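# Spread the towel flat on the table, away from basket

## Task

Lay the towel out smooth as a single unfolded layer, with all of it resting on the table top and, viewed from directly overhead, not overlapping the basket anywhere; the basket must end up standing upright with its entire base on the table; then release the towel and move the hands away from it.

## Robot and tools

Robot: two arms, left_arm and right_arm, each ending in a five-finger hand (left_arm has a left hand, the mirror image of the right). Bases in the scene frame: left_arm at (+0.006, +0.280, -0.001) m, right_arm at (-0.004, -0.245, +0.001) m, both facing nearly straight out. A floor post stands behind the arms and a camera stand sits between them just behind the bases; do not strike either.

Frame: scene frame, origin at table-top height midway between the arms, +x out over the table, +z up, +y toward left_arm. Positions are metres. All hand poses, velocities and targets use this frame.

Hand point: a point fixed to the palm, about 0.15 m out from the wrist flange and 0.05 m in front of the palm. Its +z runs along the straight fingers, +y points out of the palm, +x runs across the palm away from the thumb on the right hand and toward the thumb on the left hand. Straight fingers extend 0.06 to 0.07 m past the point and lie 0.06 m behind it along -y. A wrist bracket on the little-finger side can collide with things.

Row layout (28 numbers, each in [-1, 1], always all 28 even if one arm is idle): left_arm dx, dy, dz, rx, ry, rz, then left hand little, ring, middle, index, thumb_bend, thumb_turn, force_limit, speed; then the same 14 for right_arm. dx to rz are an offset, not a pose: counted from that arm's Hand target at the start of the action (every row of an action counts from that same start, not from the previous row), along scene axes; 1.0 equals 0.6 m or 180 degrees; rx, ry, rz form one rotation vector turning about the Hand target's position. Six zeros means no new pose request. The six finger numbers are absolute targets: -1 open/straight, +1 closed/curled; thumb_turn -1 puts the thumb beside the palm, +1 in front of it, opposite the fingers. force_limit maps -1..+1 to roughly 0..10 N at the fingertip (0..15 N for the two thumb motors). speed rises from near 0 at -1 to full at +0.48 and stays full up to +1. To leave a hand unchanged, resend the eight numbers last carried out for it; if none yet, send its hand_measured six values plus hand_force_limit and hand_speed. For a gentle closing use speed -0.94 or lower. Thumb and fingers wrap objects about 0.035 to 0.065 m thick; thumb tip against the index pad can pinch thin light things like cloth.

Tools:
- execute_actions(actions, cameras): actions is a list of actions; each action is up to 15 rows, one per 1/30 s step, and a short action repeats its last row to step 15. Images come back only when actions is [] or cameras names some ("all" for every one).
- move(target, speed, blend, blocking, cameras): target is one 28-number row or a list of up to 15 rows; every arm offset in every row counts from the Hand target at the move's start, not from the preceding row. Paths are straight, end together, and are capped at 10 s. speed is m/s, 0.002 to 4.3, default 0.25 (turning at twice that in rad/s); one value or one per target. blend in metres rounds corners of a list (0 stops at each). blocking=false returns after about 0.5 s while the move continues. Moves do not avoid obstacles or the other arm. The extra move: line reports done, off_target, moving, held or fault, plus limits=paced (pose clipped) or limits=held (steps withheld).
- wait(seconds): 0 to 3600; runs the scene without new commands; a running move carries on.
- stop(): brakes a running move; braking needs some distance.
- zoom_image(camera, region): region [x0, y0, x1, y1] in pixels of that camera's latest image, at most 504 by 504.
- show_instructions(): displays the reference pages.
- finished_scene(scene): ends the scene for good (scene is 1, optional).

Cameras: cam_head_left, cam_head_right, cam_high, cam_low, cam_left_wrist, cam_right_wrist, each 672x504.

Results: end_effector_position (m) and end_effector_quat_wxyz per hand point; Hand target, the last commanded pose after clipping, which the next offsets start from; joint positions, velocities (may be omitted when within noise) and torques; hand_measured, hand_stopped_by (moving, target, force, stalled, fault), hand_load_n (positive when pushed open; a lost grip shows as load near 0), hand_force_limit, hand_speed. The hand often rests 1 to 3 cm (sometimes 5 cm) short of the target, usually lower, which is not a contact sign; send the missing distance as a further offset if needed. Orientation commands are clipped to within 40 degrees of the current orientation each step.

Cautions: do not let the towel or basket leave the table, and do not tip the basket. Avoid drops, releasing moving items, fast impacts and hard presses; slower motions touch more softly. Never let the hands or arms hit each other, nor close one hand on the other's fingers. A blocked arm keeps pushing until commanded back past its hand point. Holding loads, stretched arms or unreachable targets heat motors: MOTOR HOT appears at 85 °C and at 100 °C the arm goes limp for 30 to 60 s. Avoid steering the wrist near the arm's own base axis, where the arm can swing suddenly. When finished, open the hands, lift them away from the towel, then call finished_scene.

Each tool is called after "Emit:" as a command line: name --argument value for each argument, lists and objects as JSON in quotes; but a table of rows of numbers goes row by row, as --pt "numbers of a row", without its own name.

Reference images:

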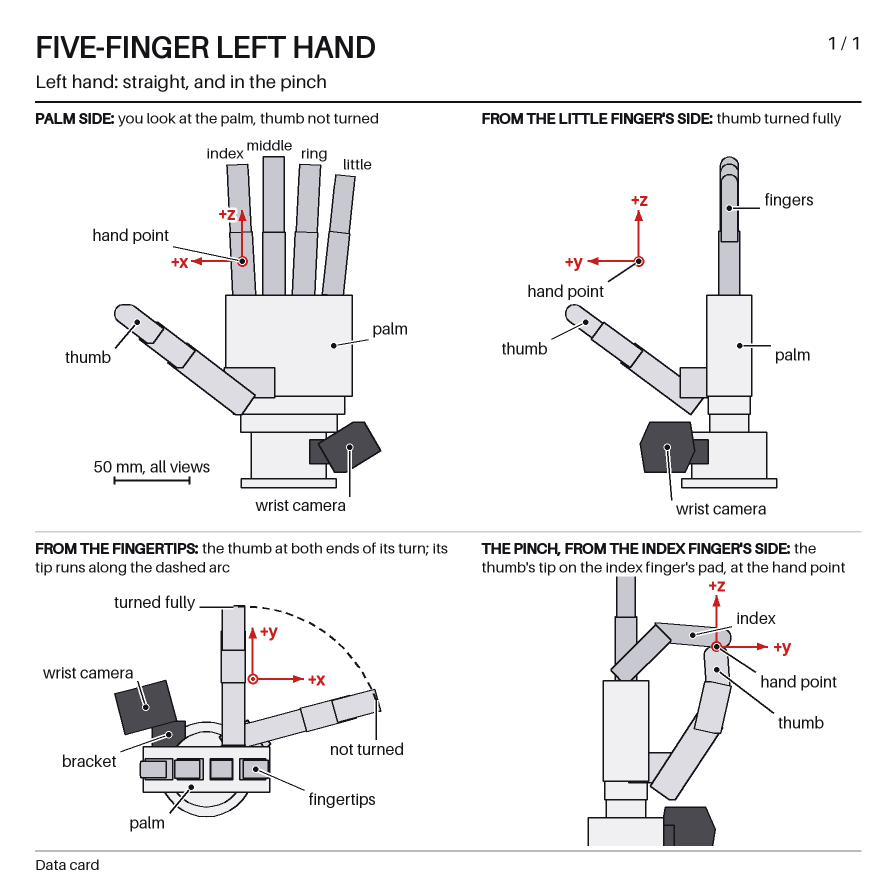

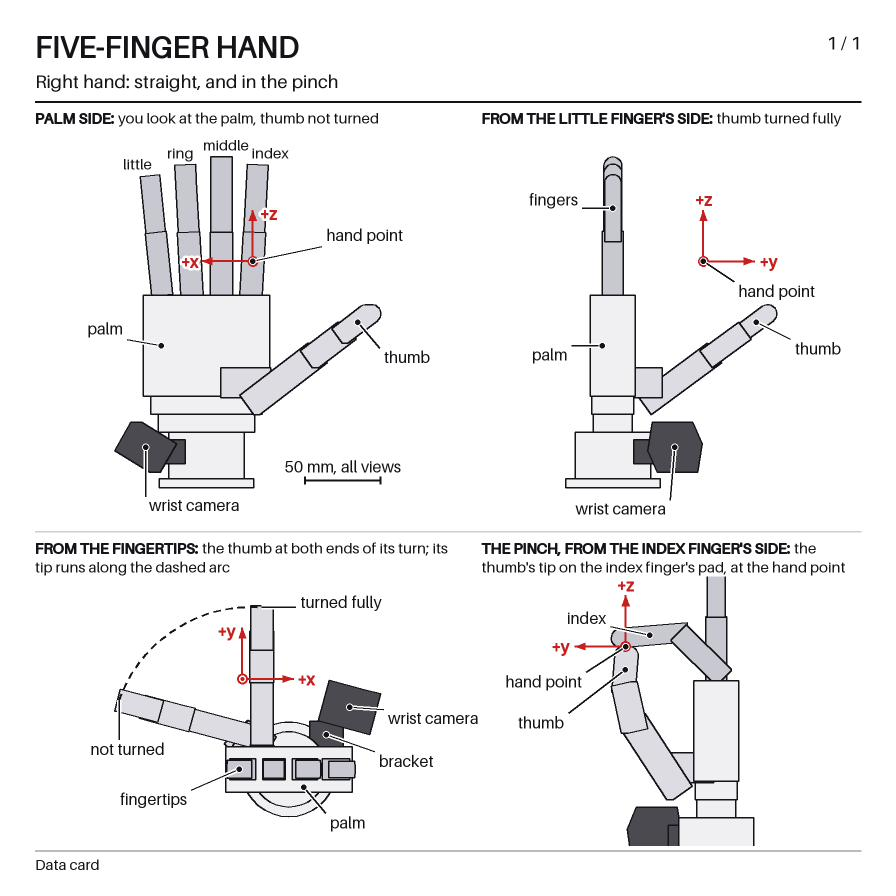

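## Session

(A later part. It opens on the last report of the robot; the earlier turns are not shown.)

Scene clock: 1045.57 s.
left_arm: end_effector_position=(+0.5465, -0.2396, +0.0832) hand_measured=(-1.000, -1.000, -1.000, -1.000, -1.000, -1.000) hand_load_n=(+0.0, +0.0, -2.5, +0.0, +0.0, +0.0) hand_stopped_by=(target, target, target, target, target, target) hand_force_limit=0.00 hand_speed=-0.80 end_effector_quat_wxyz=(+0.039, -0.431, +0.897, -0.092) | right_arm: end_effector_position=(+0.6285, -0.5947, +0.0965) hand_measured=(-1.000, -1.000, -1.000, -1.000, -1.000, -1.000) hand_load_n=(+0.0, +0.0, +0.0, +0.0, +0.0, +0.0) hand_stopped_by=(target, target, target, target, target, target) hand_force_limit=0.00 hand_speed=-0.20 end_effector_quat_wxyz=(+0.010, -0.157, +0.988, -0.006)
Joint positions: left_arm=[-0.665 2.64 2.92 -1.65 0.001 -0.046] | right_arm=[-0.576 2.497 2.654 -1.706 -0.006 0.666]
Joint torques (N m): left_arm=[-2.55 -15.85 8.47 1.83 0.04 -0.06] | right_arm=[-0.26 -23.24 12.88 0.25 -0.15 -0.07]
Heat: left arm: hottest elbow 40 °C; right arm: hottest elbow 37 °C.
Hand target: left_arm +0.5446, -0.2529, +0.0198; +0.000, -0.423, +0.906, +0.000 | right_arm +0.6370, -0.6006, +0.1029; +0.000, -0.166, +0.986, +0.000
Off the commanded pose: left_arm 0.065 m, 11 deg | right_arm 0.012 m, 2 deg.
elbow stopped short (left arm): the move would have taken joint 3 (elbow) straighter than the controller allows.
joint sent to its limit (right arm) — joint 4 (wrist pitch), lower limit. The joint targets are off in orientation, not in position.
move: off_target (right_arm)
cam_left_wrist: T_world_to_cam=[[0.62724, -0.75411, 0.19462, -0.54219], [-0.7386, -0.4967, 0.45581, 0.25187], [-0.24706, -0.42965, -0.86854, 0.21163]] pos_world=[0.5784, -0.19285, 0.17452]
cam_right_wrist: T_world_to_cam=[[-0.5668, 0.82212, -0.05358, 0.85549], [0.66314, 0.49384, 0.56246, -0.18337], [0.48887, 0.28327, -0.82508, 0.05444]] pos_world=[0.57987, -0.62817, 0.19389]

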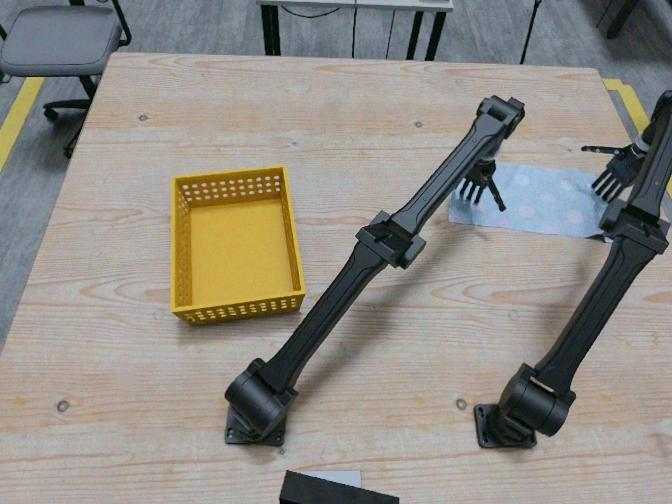

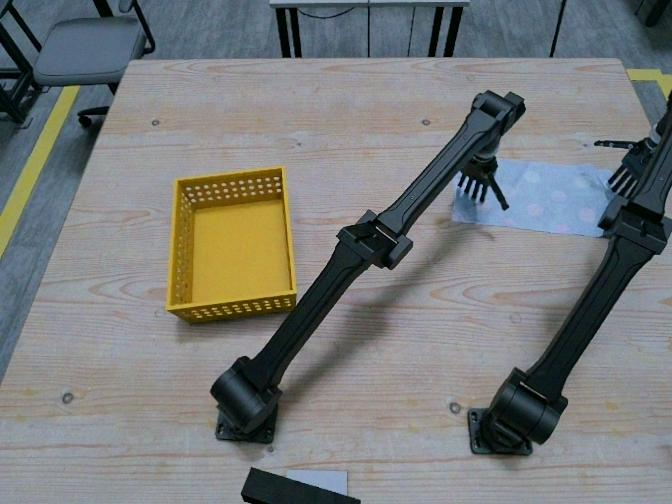

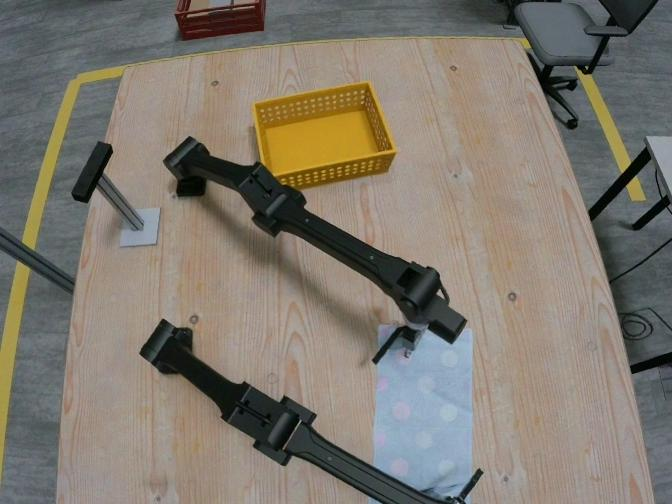

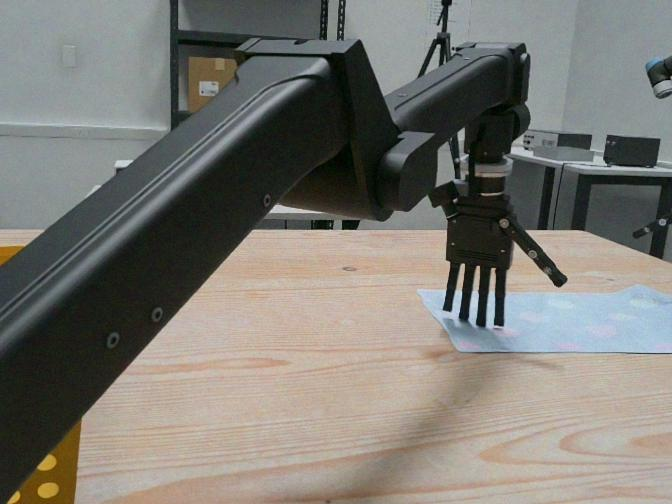

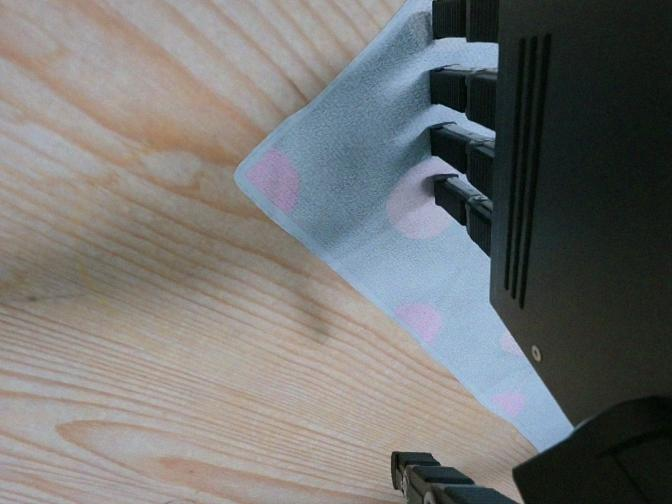

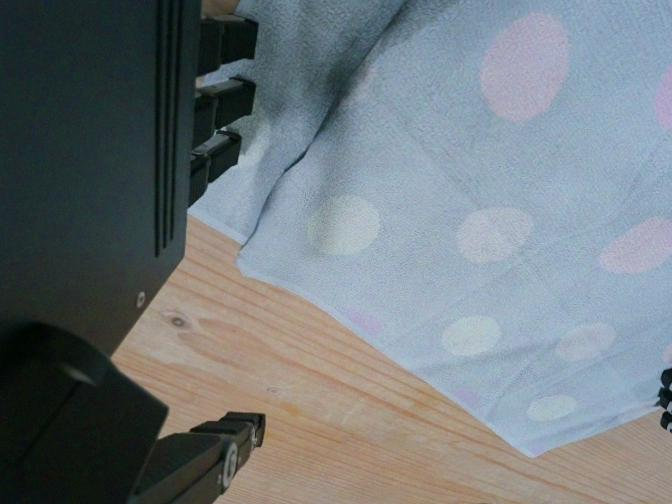

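Emit:
move --pt "0 0 0 0 0 0 -1 -1 -1 -1 -1 -1 0 -0.8 -0.1 0.03 0.2 0 0 0 -1 -1 -1 -1 -1 -1 0 -0.2" --pt "0 0 0 0 0 0 -1 -1 -1 -1 -1 -1 0 -0.8 -0.45 0.2 0.2 0 0 0 -1 -1 -1 -1 -1 -1 0 -0.2" --speed 0.2 --blend '[0.03,0]' --cameras '["all"]'

Emit:
zoom_image --camera "cam_head_left" --region '[430, 100, 672, 270]'

Emit:
zoom_image --camera "cam_high" --region '[330, 300, 530, 504]'

Scene clock: 1083.93 s.
left_arm: end_effector_position=(+0.5465, -0.2396, +0.0832) hand_measured=(-1.000, -1.000, -1.000, -1.000, -1.000, -1.000) hand_load_n=(+0.0, +0.0, -2.5, +0.0, +0.0, +0.0) hand_stopped_by=(target, target, target, target, target, target) hand_force_limit=0.00 hand_speed=-0.80 end_effector_quat_wxyz=(+0.039, -0.431, +0.897, -0.092) | right_arm: end_effector_position=(+0.3692, -0.4774, +0.2201) hand_measured=(-1.000, -1.000, -1.000, -1.000, -1.000, -1.000) hand_load_n=(+0.0, +0.0, +0.5, +0.0, +0.0, +0.0) hand_stopped_by=(target, target, target, target, target, target) hand_force_limit=0.00 hand_speed=-0.20 end_effector_quat_wxyz=(-0.008, -0.166, +0.986, +0.008)
Joint positions: left_arm=[-0.665 2.64 2.92 -1.65 0.001 -0.046] | right_arm=[-0.672 1.587 1.529 -1.535 0.002 0.551]
Joint torques (N m): left_arm=[-2.55 -15.91 8.47 1.84 0.04 -0.06] | right_arm=[-1.08 -15.33 8.08 1.01 -0.25 -0.03]
Heat: left arm: hottest elbow 37 °C; right arm: hottest elbow 40 °C.
Hand target: left_arm +0.5446, -0.2529, +0.0198; +0.000, -0.423, +0.906, +0.000 | right_arm +0.3671, -0.4806, +0.2229; +0.000, -0.166, +0.986, +0.000
Off the commanded pose: left_arm 0.065 m, 11 deg | right_arm 0.005 m, 1 deg.
elbow stopped short (left arm): the move would have taken joint 3 (elbow) straighter than the controller allows.
move: done
cam_left_wrist: T_world_to_cam=[[0.62724, -0.75411, 0.19462, -0.54219], [-0.7386, -0.4967, 0.45581, 0.25187], [-0.24706, -0.42965, -0.86854, 0.21163]] pos_world=[0.5784, -0.19285, 0.17452]
cam_right_wrist: T_world_to_cam=[[-0.58343, 0.81204, -0.0141, 0.61139], [0.67585, 0.49506, 0.54603, -0.13937], [0.45038, 0.30904, -0.83765, 0.27915]] pos_world=[0.32516, -0.51375, 0.31855]

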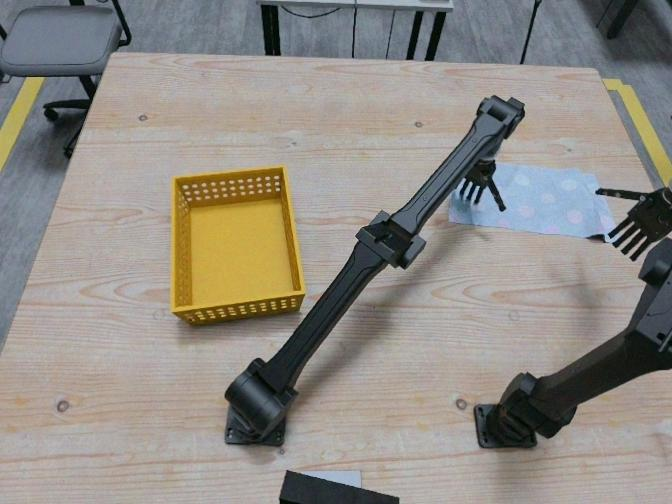

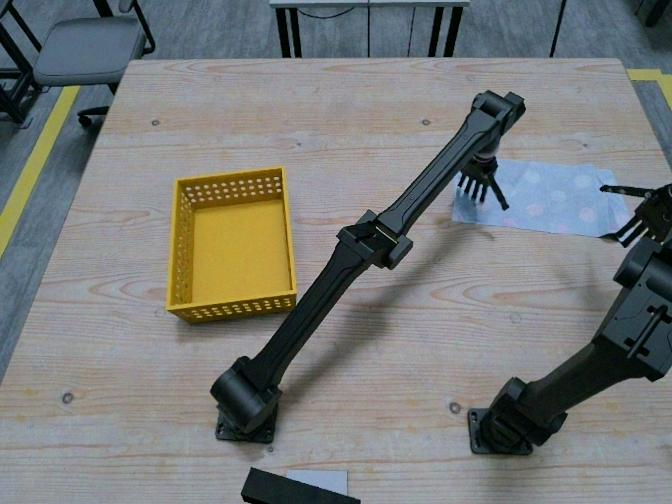

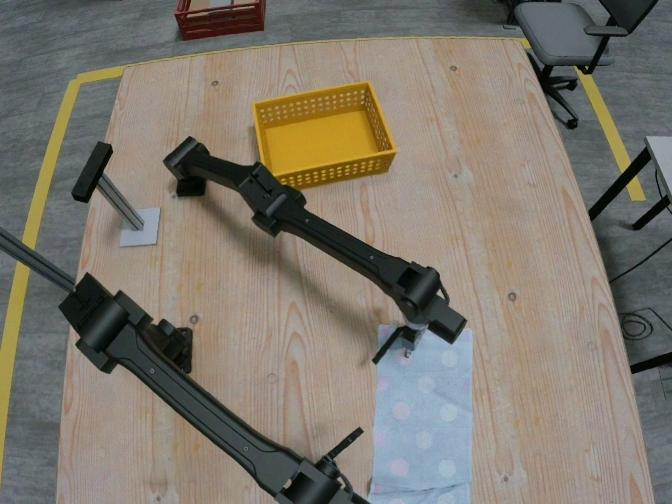

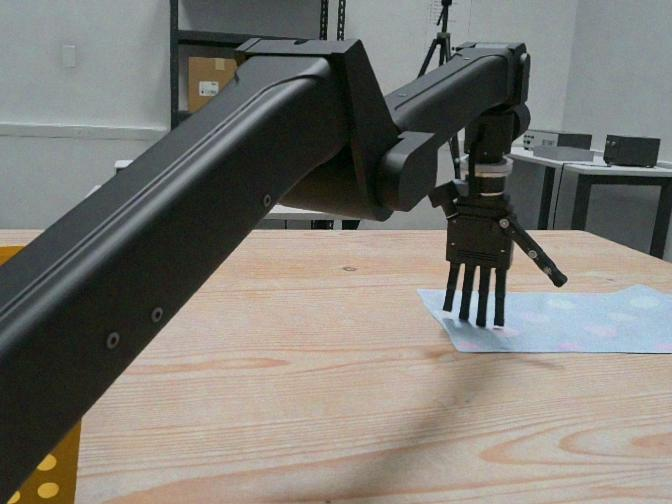

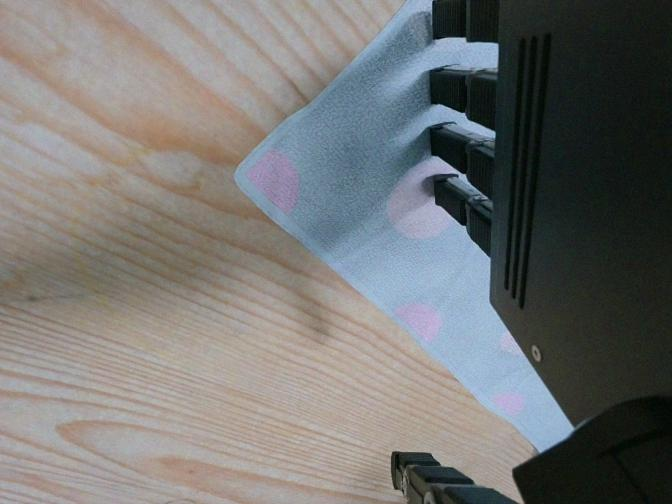

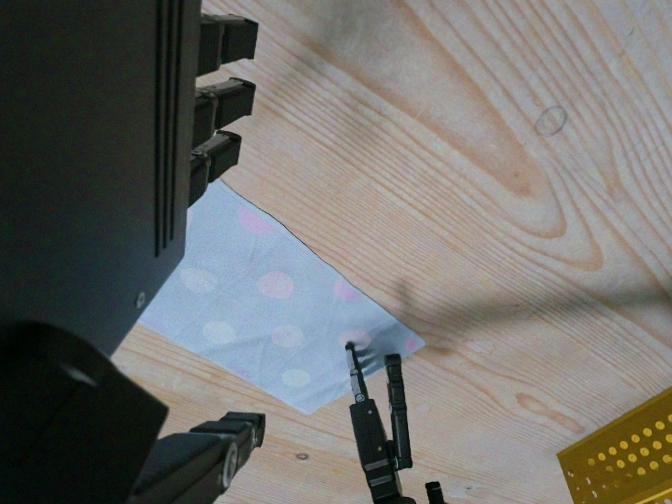

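Scaled by 2.083 from the camera's image (finer frame: 960x720).

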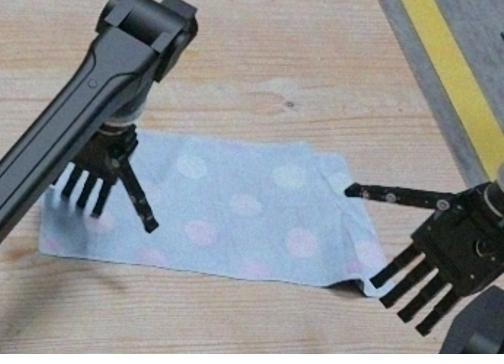

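Scaled by 2.471 from the camera's image (finer frame: 960x720).

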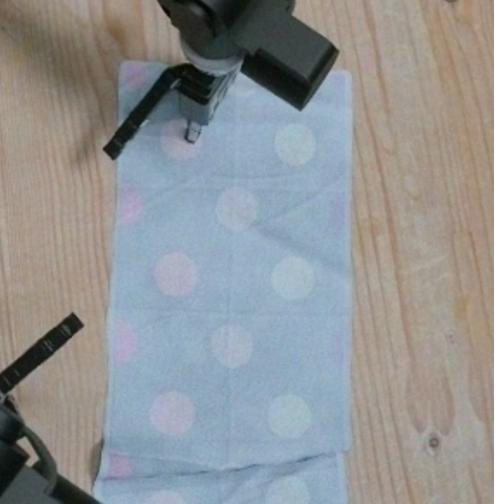

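Emit:
move --pt "0 0 0 0 0 0 -1 -1 -1 -1 -1 -1 0 -0.8 0 0 0.05 0 0 0 -1 -1 -1 -1 -0.7 0.8 0 0" --pt "0 0 0 0 0 0 -1 -1 -1 -1 -1 -1 0 -0.8 0.2 -0.15 0.05 0 -0.12 0.38 0.35 0.35 0.35 0.35 -0.7 0.8 0 0" --pt "0 0 0 0 0 0 -1 -1 -1 -1 -1 -1 0 -0.8 0.355 -0.249 -0.138 -0.0018 -0.2307 0.7574 0.35 0.35 0.35 0.35 -0.7 0.8 0 0" --speed 0.25 --blend '[0.0,0.02,0]' --cameras '["all"]'

Emit:
zoom_image --camera "cam_head_left" --region '[530, 100, 672, 270]'

Emit:
zoom_image --camera "cam_head_right" --region '[530, 100, 672, 270]'

Scene clock: 1272.93 s.
left_arm: end_effector_position=(+0.5465, -0.2396, +0.0832) hand_measured=(-1.000, -1.000, -1.000, -1.000, -1.000, -1.000) hand_load_n=(+0.0, +0.0, -2.5, -0.5, -0.5, +0.0) hand_stopped_by=(target, target, target, target, target, target) hand_force_limit=0.00 hand_speed=-0.80 end_effector_quat_wxyz=(+0.039, -0.431, +0.897, -0.092) | right_arm: end_effector_position=(+0.5663, -0.6282, +0.1242) hand_measured=(+0.350, +0.350, +0.350, +0.350, -0.700, +0.800) hand_load_n=(+0.0, +0.0, +0.0, +0.0, +0.0, +0.0) hand_stopped_by=(target, target, target, target, target, target) hand_force_limit=0.00 hand_speed=0.00 end_effector_quat_wxyz=(-0.244, +0.945, -0.193, +0.101)
Joint positions: left_arm=[-0.665 2.64 2.92 -1.65 0.001 -0.046] | right_arm=[-0.638 2.319 2.412 -1.696 -0.534 -1.828]
Joint torques (N m): left_arm=[-2.55 -15.85 8.47 1.83 0.04 -0.06] | right_arm=[0.62 -22.89 13.29 -0.17 -0.48 -0.06]
Heat: left arm: hottest elbow 36 °C; right arm: hottest elbow 34 °C.
Hand target: left_arm +0.5446, -0.2529, +0.0198; +0.000, -0.423, +0.906, +0.000 | right_arm +0.5799, -0.6301, +0.1400; -0.272, +0.947, -0.167, +0.048
Off the commanded pose: left_arm 0.065 m, 11 deg | right_arm 0.021 m, 8 deg.
elbow stopped short (left arm): the move would have taken joint 3 (elbow) straighter than the controller allows.
joint sent to its limit (right arm) — joint 4 (wrist pitch), lower limit. The joint targets are off in orientation, not in position.
move: off_target (right_arm); blend cut to 0 m at target 2; target 2's new numbers were sent with right_arm's hand 0.018 m and 2 deg from that target
cam_left_wrist: T_world_to_cam=[[0.62724, -0.75411, 0.19462, -0.54219], [-0.7386, -0.4967, 0.45581, 0.25187], [-0.24706, -0.42965, -0.86854, 0.21163]] pos_world=[0.5784, -0.19285, 0.17452]
cam_right_wrist: T_world_to_cam=[[-0.03429, -0.87573, -0.48159, -0.46571], [-0.95669, -0.11061, 0.26926, 0.43281], [-0.28907, 0.46997, -0.83401, 0.67607]] pos_world=[0.59353, -0.67769, 0.22303]

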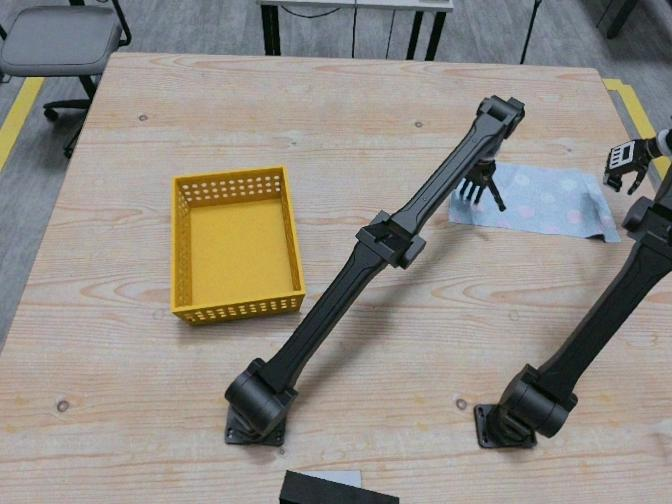

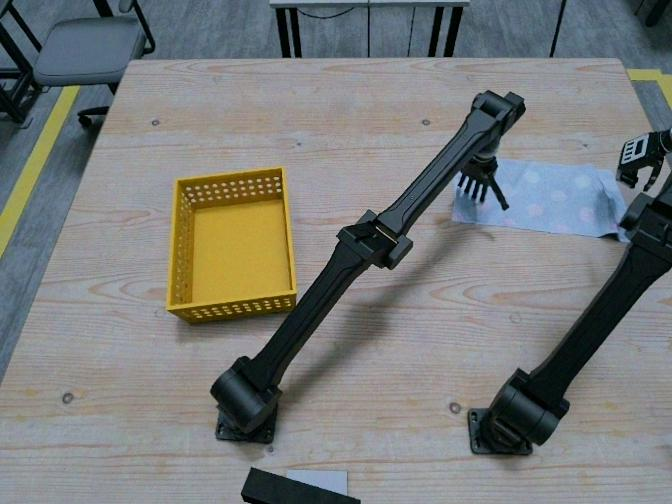

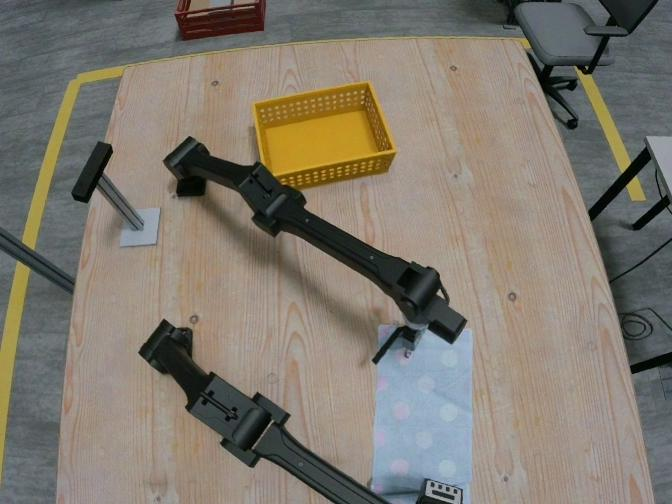

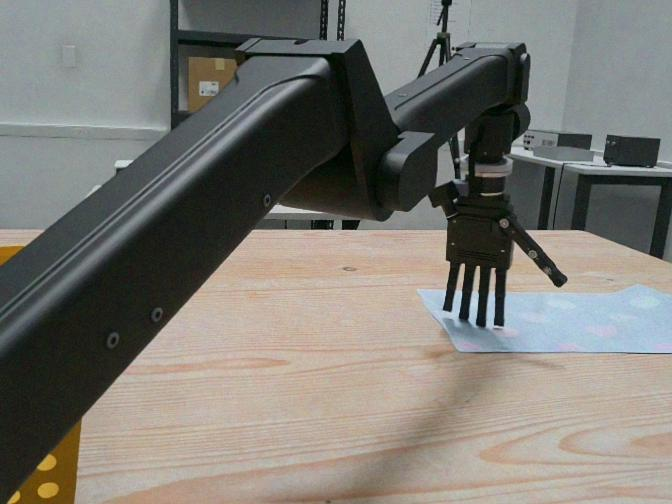

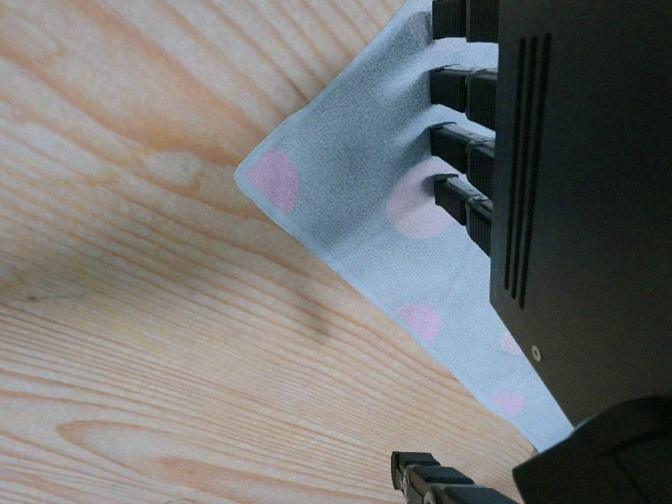

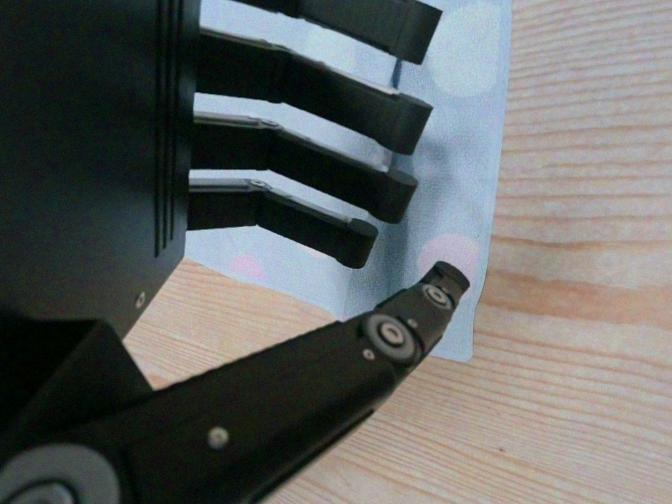

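Scaled by 2.965 from the camera's image (finer frame: 960x720).

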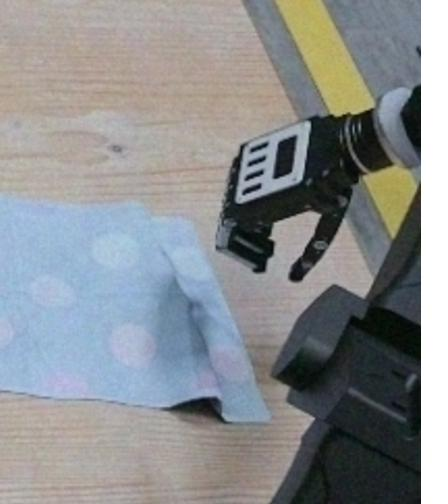

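Scaled by 2.965 from the camera's image (finer frame: 960x720).

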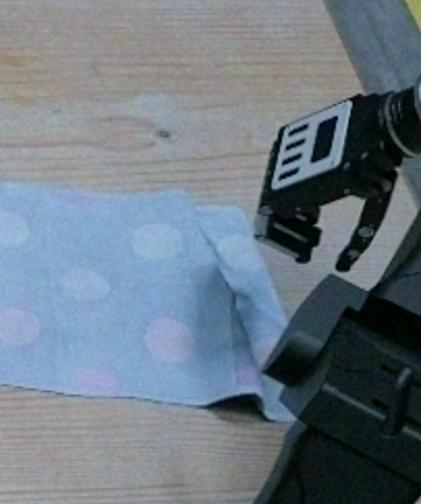

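Emit:
move --pt "0 0 0 0 0 0 -1 -1 -1 -1 -1 -1 0 -0.8 0 -0.03 -0.11 0 0 0 0.35 0.35 0.35 0.35 -0.7 0.8 0 0" --speed 0.1 --cameras '["cam_head_left","cam_head_right","cam_right_wrist","cam_high"]'

Emit:
zoom_image --camera "cam_head_left" --region '[530, 100, 672, 270]'

Emit:
zoom_image --camera "cam_right_wrist" --region '[180, 50, 600, 450]'

Scene clock: 1293.50 s.
left_arm: end_effector_position=(+0.5465, -0.2396, +0.0832) hand_measured=(-1.000, -1.000, -1.000, -1.000, -1.000, -1.000) hand_load_n=(+0.0, +0.0, -2.5, +0.0, +0.0, +0.0) hand_stopped_by=(target, target, target, target, target, target) hand_force_limit=0.00 hand_speed=-0.80 end_effector_quat_wxyz=(+0.039, -0.431, +0.897, -0.092) | right_arm: end_effector_position=(+0.5731, -0.6351, +0.0582) hand_measured=(+0.350, +0.350, +0.350, +0.350, -0.700, +0.800) hand_load_n=(+0.0, +0.0, +0.0, +0.0, +0.0, +0.0) hand_stopped_by=(target, target, target, target, target, target) hand_force_limit=0.00 hand_speed=0.00 end_effector_quat_wxyz=(-0.256, +0.947, -0.179, +0.074)
Joint positions: left_arm=[-0.665 2.64 2.92 -1.65 0.001 -0.046] | right_arm=[-0.638 2.44 2.456 -1.696 -0.53 -1.878]
Joint torques (N m): left_arm=[-2.55 -15.85 8.47 1.84 0.04 -0.06] | right_arm=[-0.91 -23.88 12.97 -0.32 -0.48 -0.06]
Heat: left arm: hottest elbow 36 °C; right arm: hottest elbow 38 °C.
Hand target: left_arm +0.5446, -0.2529, +0.0198; +0.000, -0.423, +0.906, +0.000 | right_arm +0.5800, -0.6480, +0.0741; -0.272, +0.947, -0.167, +0.048
Off the commanded pose: left_arm 0.065 m, 11 deg | right_arm 0.022 m, 4 deg.
elbow stopped short (left arm): the move would have taken joint 3 (elbow) straighter than the controller allows.
joint sent to its limit (right arm) — joint 4 (wrist pitch), lower limit. The joint targets are off in orientation, not in position.
move: off_target (right_arm)
cam_right_wrist: T_world_to_cam=[[-0.01703, -0.86199, -0.50665, -0.50303], [-0.93902, -0.16026, 0.30422, 0.41256], [-0.34343, 0.48093, -0.8067, 0.66285]] pos_world=[0.60648, -0.68627, 0.15435]
Images, in order (width x height): cam_head_left 672x504, cam_head_right 672x504, cam_high 672x504, cam_right_wrist 672x504.

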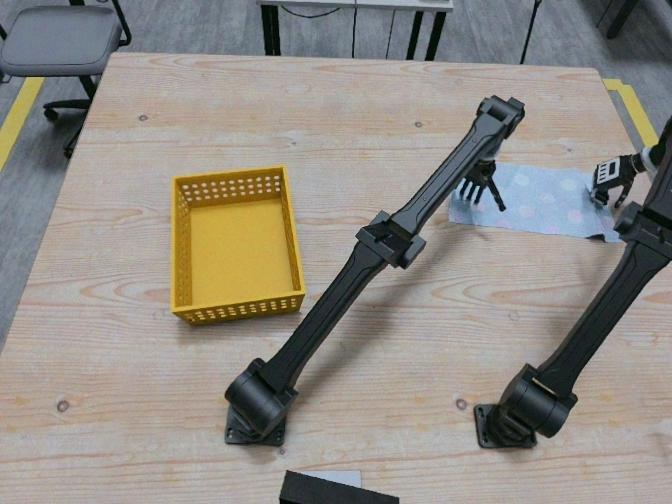

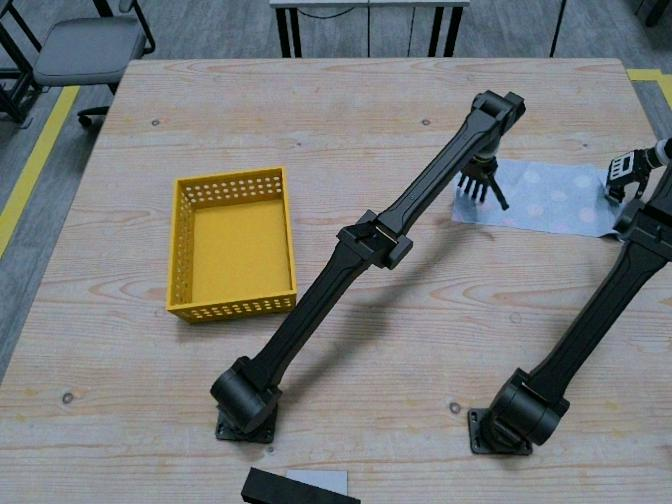

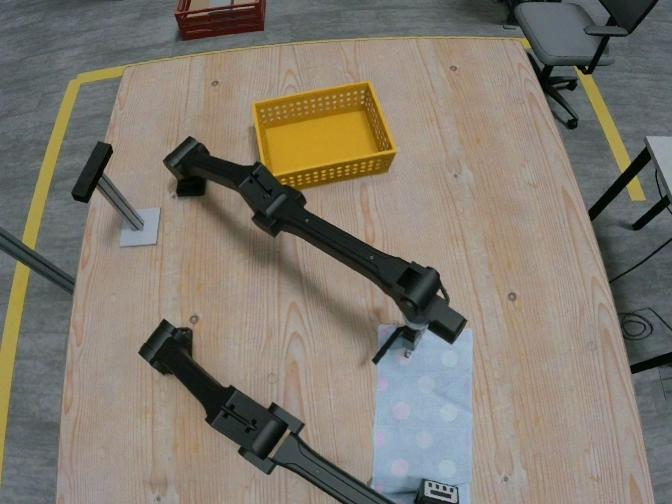

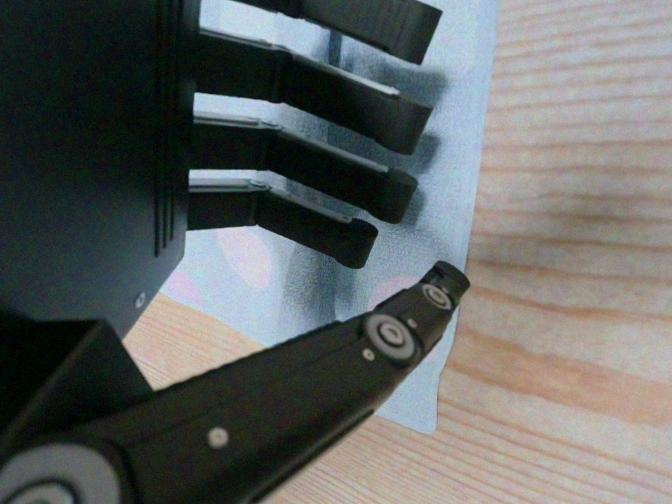

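Scaled by 2.965 from the camera's image (finer frame: 960x720).

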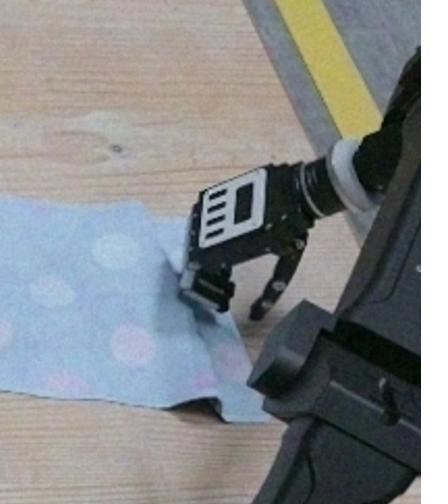

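Scaled by 1.200 from the camera's image (finer frame: 960x720).

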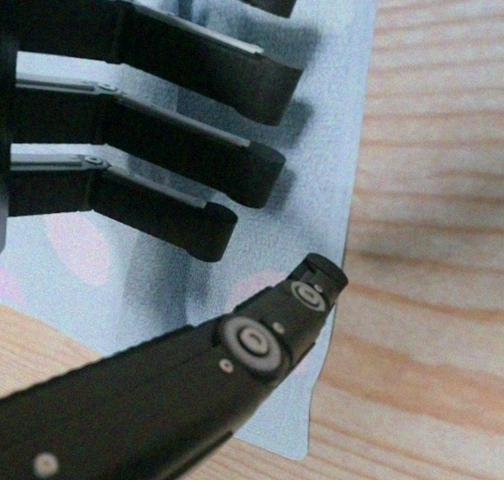

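Emit:
move --pt "0 0 0 0 0 0 -1 -1 -1 -1 -1 -1 0 -0.8 0 -0.04 0.01 0 0 0 0.35 0.35 0.35 0.35 -0.7 0.8 0 0" --pt "0 0 0 0 0 0 -1 -1 -1 -1 -1 -1 0 -0.8 0 -0.04 -0.045 0 0 0 0.35 0.35 0.35 0.35 -0.7 0.8 0 0" --speed 0.08 --cameras '["cam_head_left","cam_head_right","cam_right_wrist","cam_high"]'

Emit:
zoom_image --camera "cam_head_left" --region '[530, 100, 672, 270]'

Emit:
zoom_image --camera "cam_right_wrist" --region '[180, 50, 600, 450]'

Scene clock: 1303.27 s.
left_arm: end_effector_position=(+0.5465, -0.2396, +0.0832) hand_measured=(-1.000, -1.000, -1.000, -1.000, -1.000, -1.000) hand_load_n=(+0.0, -0.5, -2.5, +0.0, +0.0, +0.0) hand_stopped_by=(target, target, target, target, target, target) hand_force_limit=0.00 hand_speed=-0.80 end_effector_quat_wxyz=(+0.039, -0.431, +0.897, -0.092) | right_arm: end_effector_position=(+0.5728, -0.6598, +0.0341) hand_measured=(+0.350, +0.350, +0.350, +0.350, -0.700, +0.800) hand_load_n=(+0.0, +0.0, +0.0, +0.0, +0.0, +0.0) hand_stopped_by=(target, target, target, target, target, target) hand_force_limit=0.00 hand_speed=0.00 end_effector_quat_wxyz=(-0.253, +0.947, -0.180, +0.079)
Joint positions: left_arm=[-0.665 2.64 2.92 -1.65 0.001 -0.046] | right_arm=[-0.664 2.509 2.524 -1.696 -0.525 -1.904]
Joint torques (N m): left_arm=[-2.55 -15.85 8.47 1.84 0.04 -0.06] | right_arm=[-0.85 -23.47 13.16 -0.31 -0.47 -0.08]
Heat: left arm: hottest elbow 36 °C; right arm: hottest elbow 38 °C.
Hand target: left_arm +0.5446, -0.2529, +0.0198; +0.000, -0.423, +0.906, +0.000 | right_arm +0.5800, -0.6719, +0.0471; -0.271, +0.947, -0.167, +0.048
Off the commanded pose: left_arm 0.065 m, 11 deg | right_arm 0.019 m, 4 deg.
elbow stopped short (left arm): the move would have taken joint 3 (elbow) straighter than the controller allows.
joint sent to its limit (right arm) — joint 4 (wrist pitch), lower limit. The joint targets are off in orientation, not in position.
move: off_target (right_arm)
cam_right_wrist: T_world_to_cam=[[-0.01605, -0.86663, -0.49869, -0.54053], [-0.9422, -0.15383, 0.29766, 0.42206], [-0.33467, 0.47464, -0.81407, 0.64629]] pos_world=[0.60528, -0.71027, 0.13094]
Images, in order (width x height): cam_head_left 672x504, cam_head_right 672x504, cam_high 672x504, cam_right_wrist 672x504.

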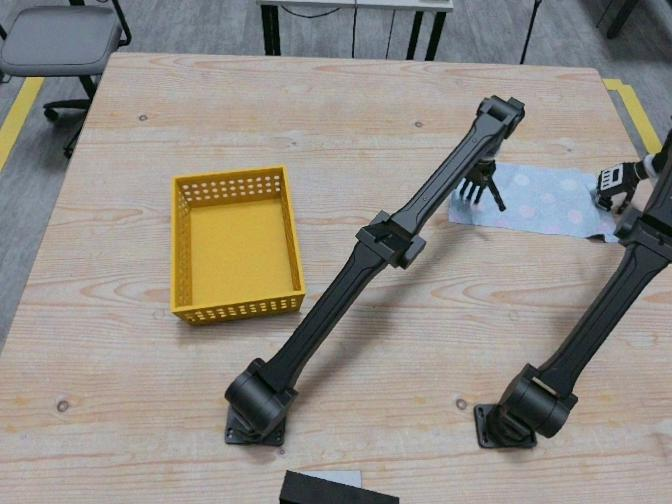

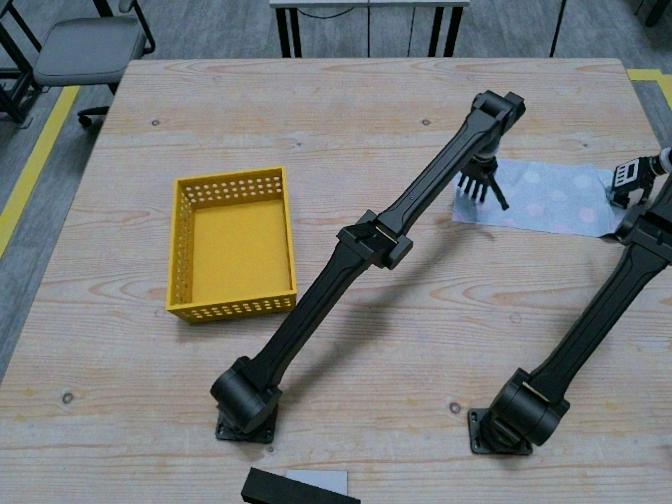

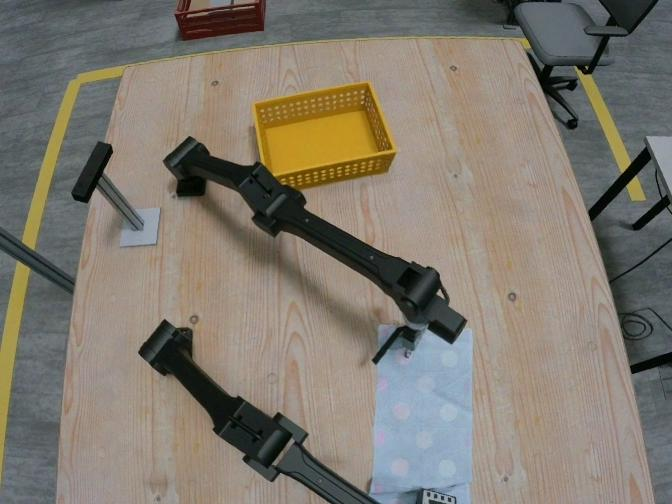

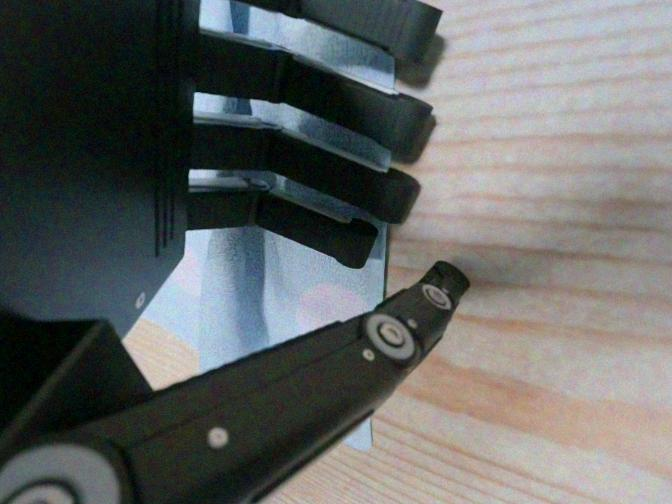

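Scaled by 2.965 from the camera's image (finer frame: 960x720).

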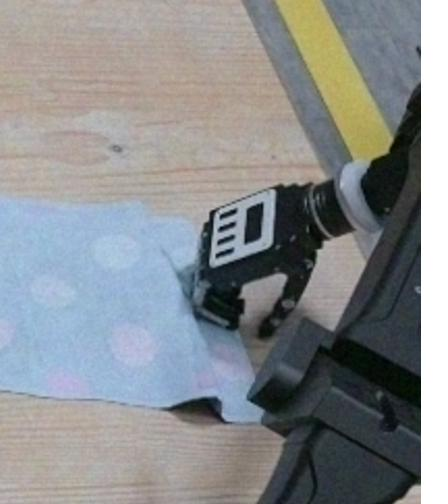

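Scaled by 1.200 from the camera's image (finer frame: 960x720).

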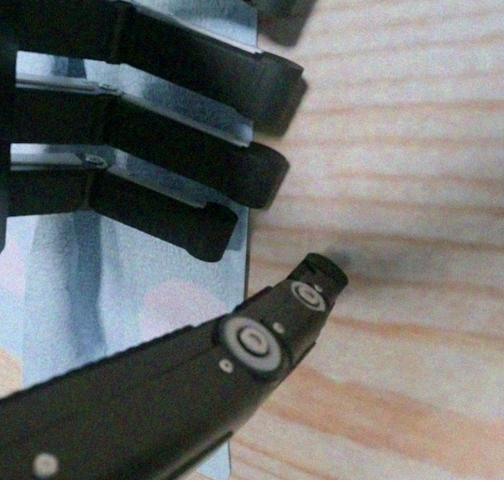

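Emit:
move --pt "0 0 0 0 0 0 -1 -1 -1 -1 -1 -1 0 -0.8 0.01 0.03 0.0 0 0 0 0.35 0.35 0.35 0.35 -0.7 0.8 0 0" --pt "0 0 0 0 0 0 -1 -1 -1 -1 -1 -1 0 -0.8 0.01 0.03 -0.04 0 0 0 0.35 0.35 0.35 0.35 -0.7 0.8 0 0" --speed 0.08 --cameras '["cam_head_left","cam_head_right","cam_right_wrist"]'

Emit:
zoom_image --camera "cam_right_wrist" --region '[180, 50, 600, 450]'

Scene clock: 1314.70 s.
left_arm: end_effector_position=(+0.5465, -0.2396, +0.0832) hand_measured=(-1.000, -1.000, -1.000, -1.000, -1.000, -1.000) hand_load_n=(+0.0, +0.0, -2.5, +0.0, +0.0, +0.0) hand_stopped_by=(target, target, target, target, target, target) hand_force_limit=0.00 hand_speed=-0.80 end_effector_quat_wxyz=(+0.039, -0.431, +0.897, -0.092) | right_arm: end_effector_position=(+0.5759, -0.6549, +0.0297) hand_measured=(+0.350, +0.350, +0.350, +0.350, -0.700, +0.800) hand_load_n=(+0.5, +0.0, +0.0, -2.0, +0.0, +0.0) hand_stopped_by=(target, target, target, target, target, target) hand_force_limit=0.00 hand_speed=0.00 end_effector_quat_wxyz=(-0.255, +0.947, -0.178, +0.075)
Joint positions: left_arm=[-0.665 2.64 2.92 -1.65 0.001 -0.046] | right_arm=[-0.656 2.519 2.531 -1.701 -0.527 -1.902]
Joint torques (N m): left_arm=[-2.55 -15.85 8.47 1.83 0.04 -0.06] | right_arm=[0.62 -22.18 12.08 -0.24 -0.56 -0.02]
Heat: left arm: hottest elbow 36 °C; right arm: hottest elbow 40 °C.
Hand target: left_arm +0.5446, -0.2529, +0.0198; +0.000, -0.423, +0.906, +0.000 | right_arm +0.5861, -0.6540, +0.0232; -0.271, +0.947, -0.167, +0.048
Off the commanded pose: left_arm 0.065 m, 11 deg | right_arm 0.012 m, 4 deg.
elbow stopped short (left arm): the move would have taken joint 3 (elbow) straighter than the controller allows.
joint sent to its limit (right arm) — joint 4 (wrist pitch), lower limit. The joint targets are off in orientation, not in position.
move: off_target (right_arm)
cam_right_wrist: T_world_to_cam=[[-0.01315, -0.86345, -0.50426, -0.53775], [-0.93961, -0.16182, 0.30159, 0.42018], [-0.342, 0.47777, -0.80918, 0.64748]] pos_world=[0.60918, -0.70567, 0.12605]

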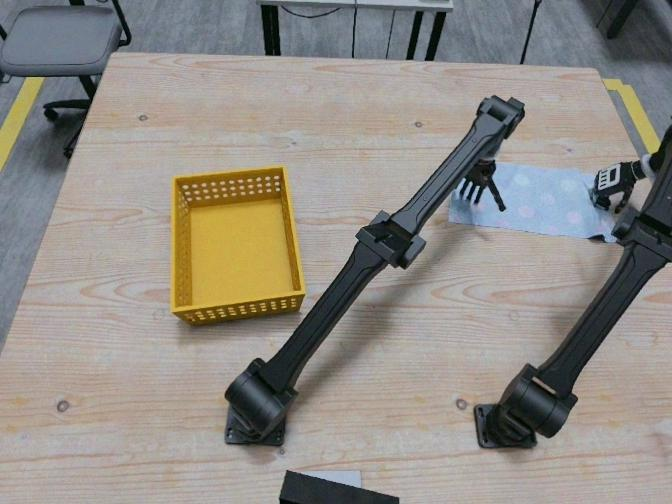

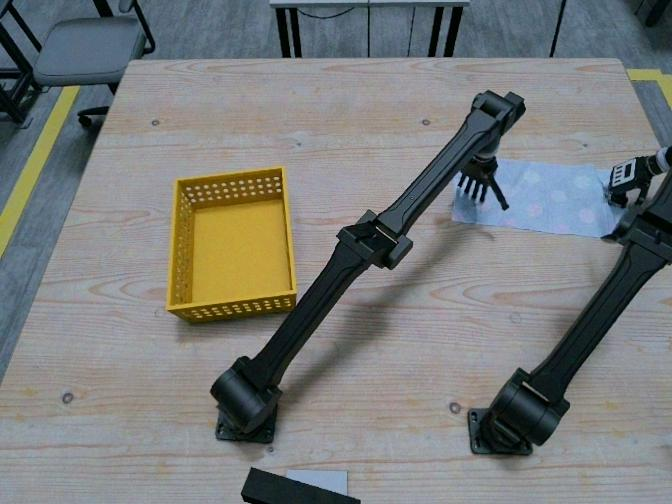

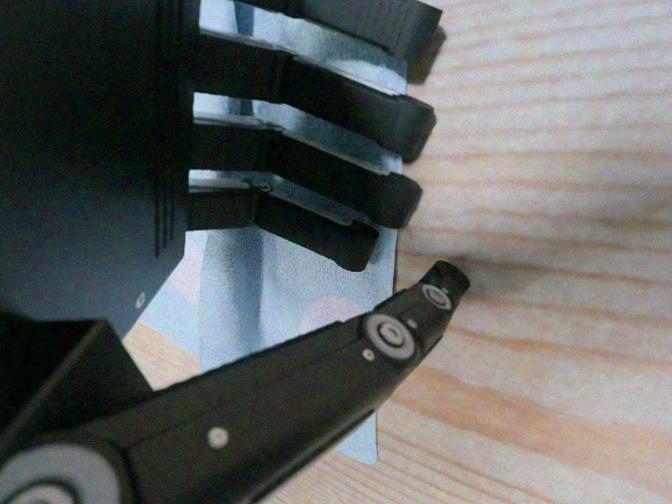

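Scaled by 1.200 from the camera's image (finer frame: 960x720).

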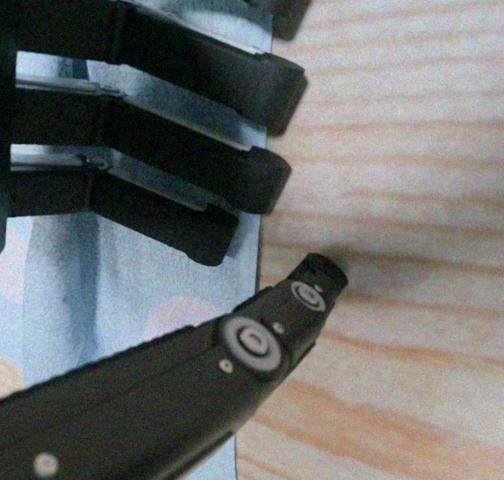

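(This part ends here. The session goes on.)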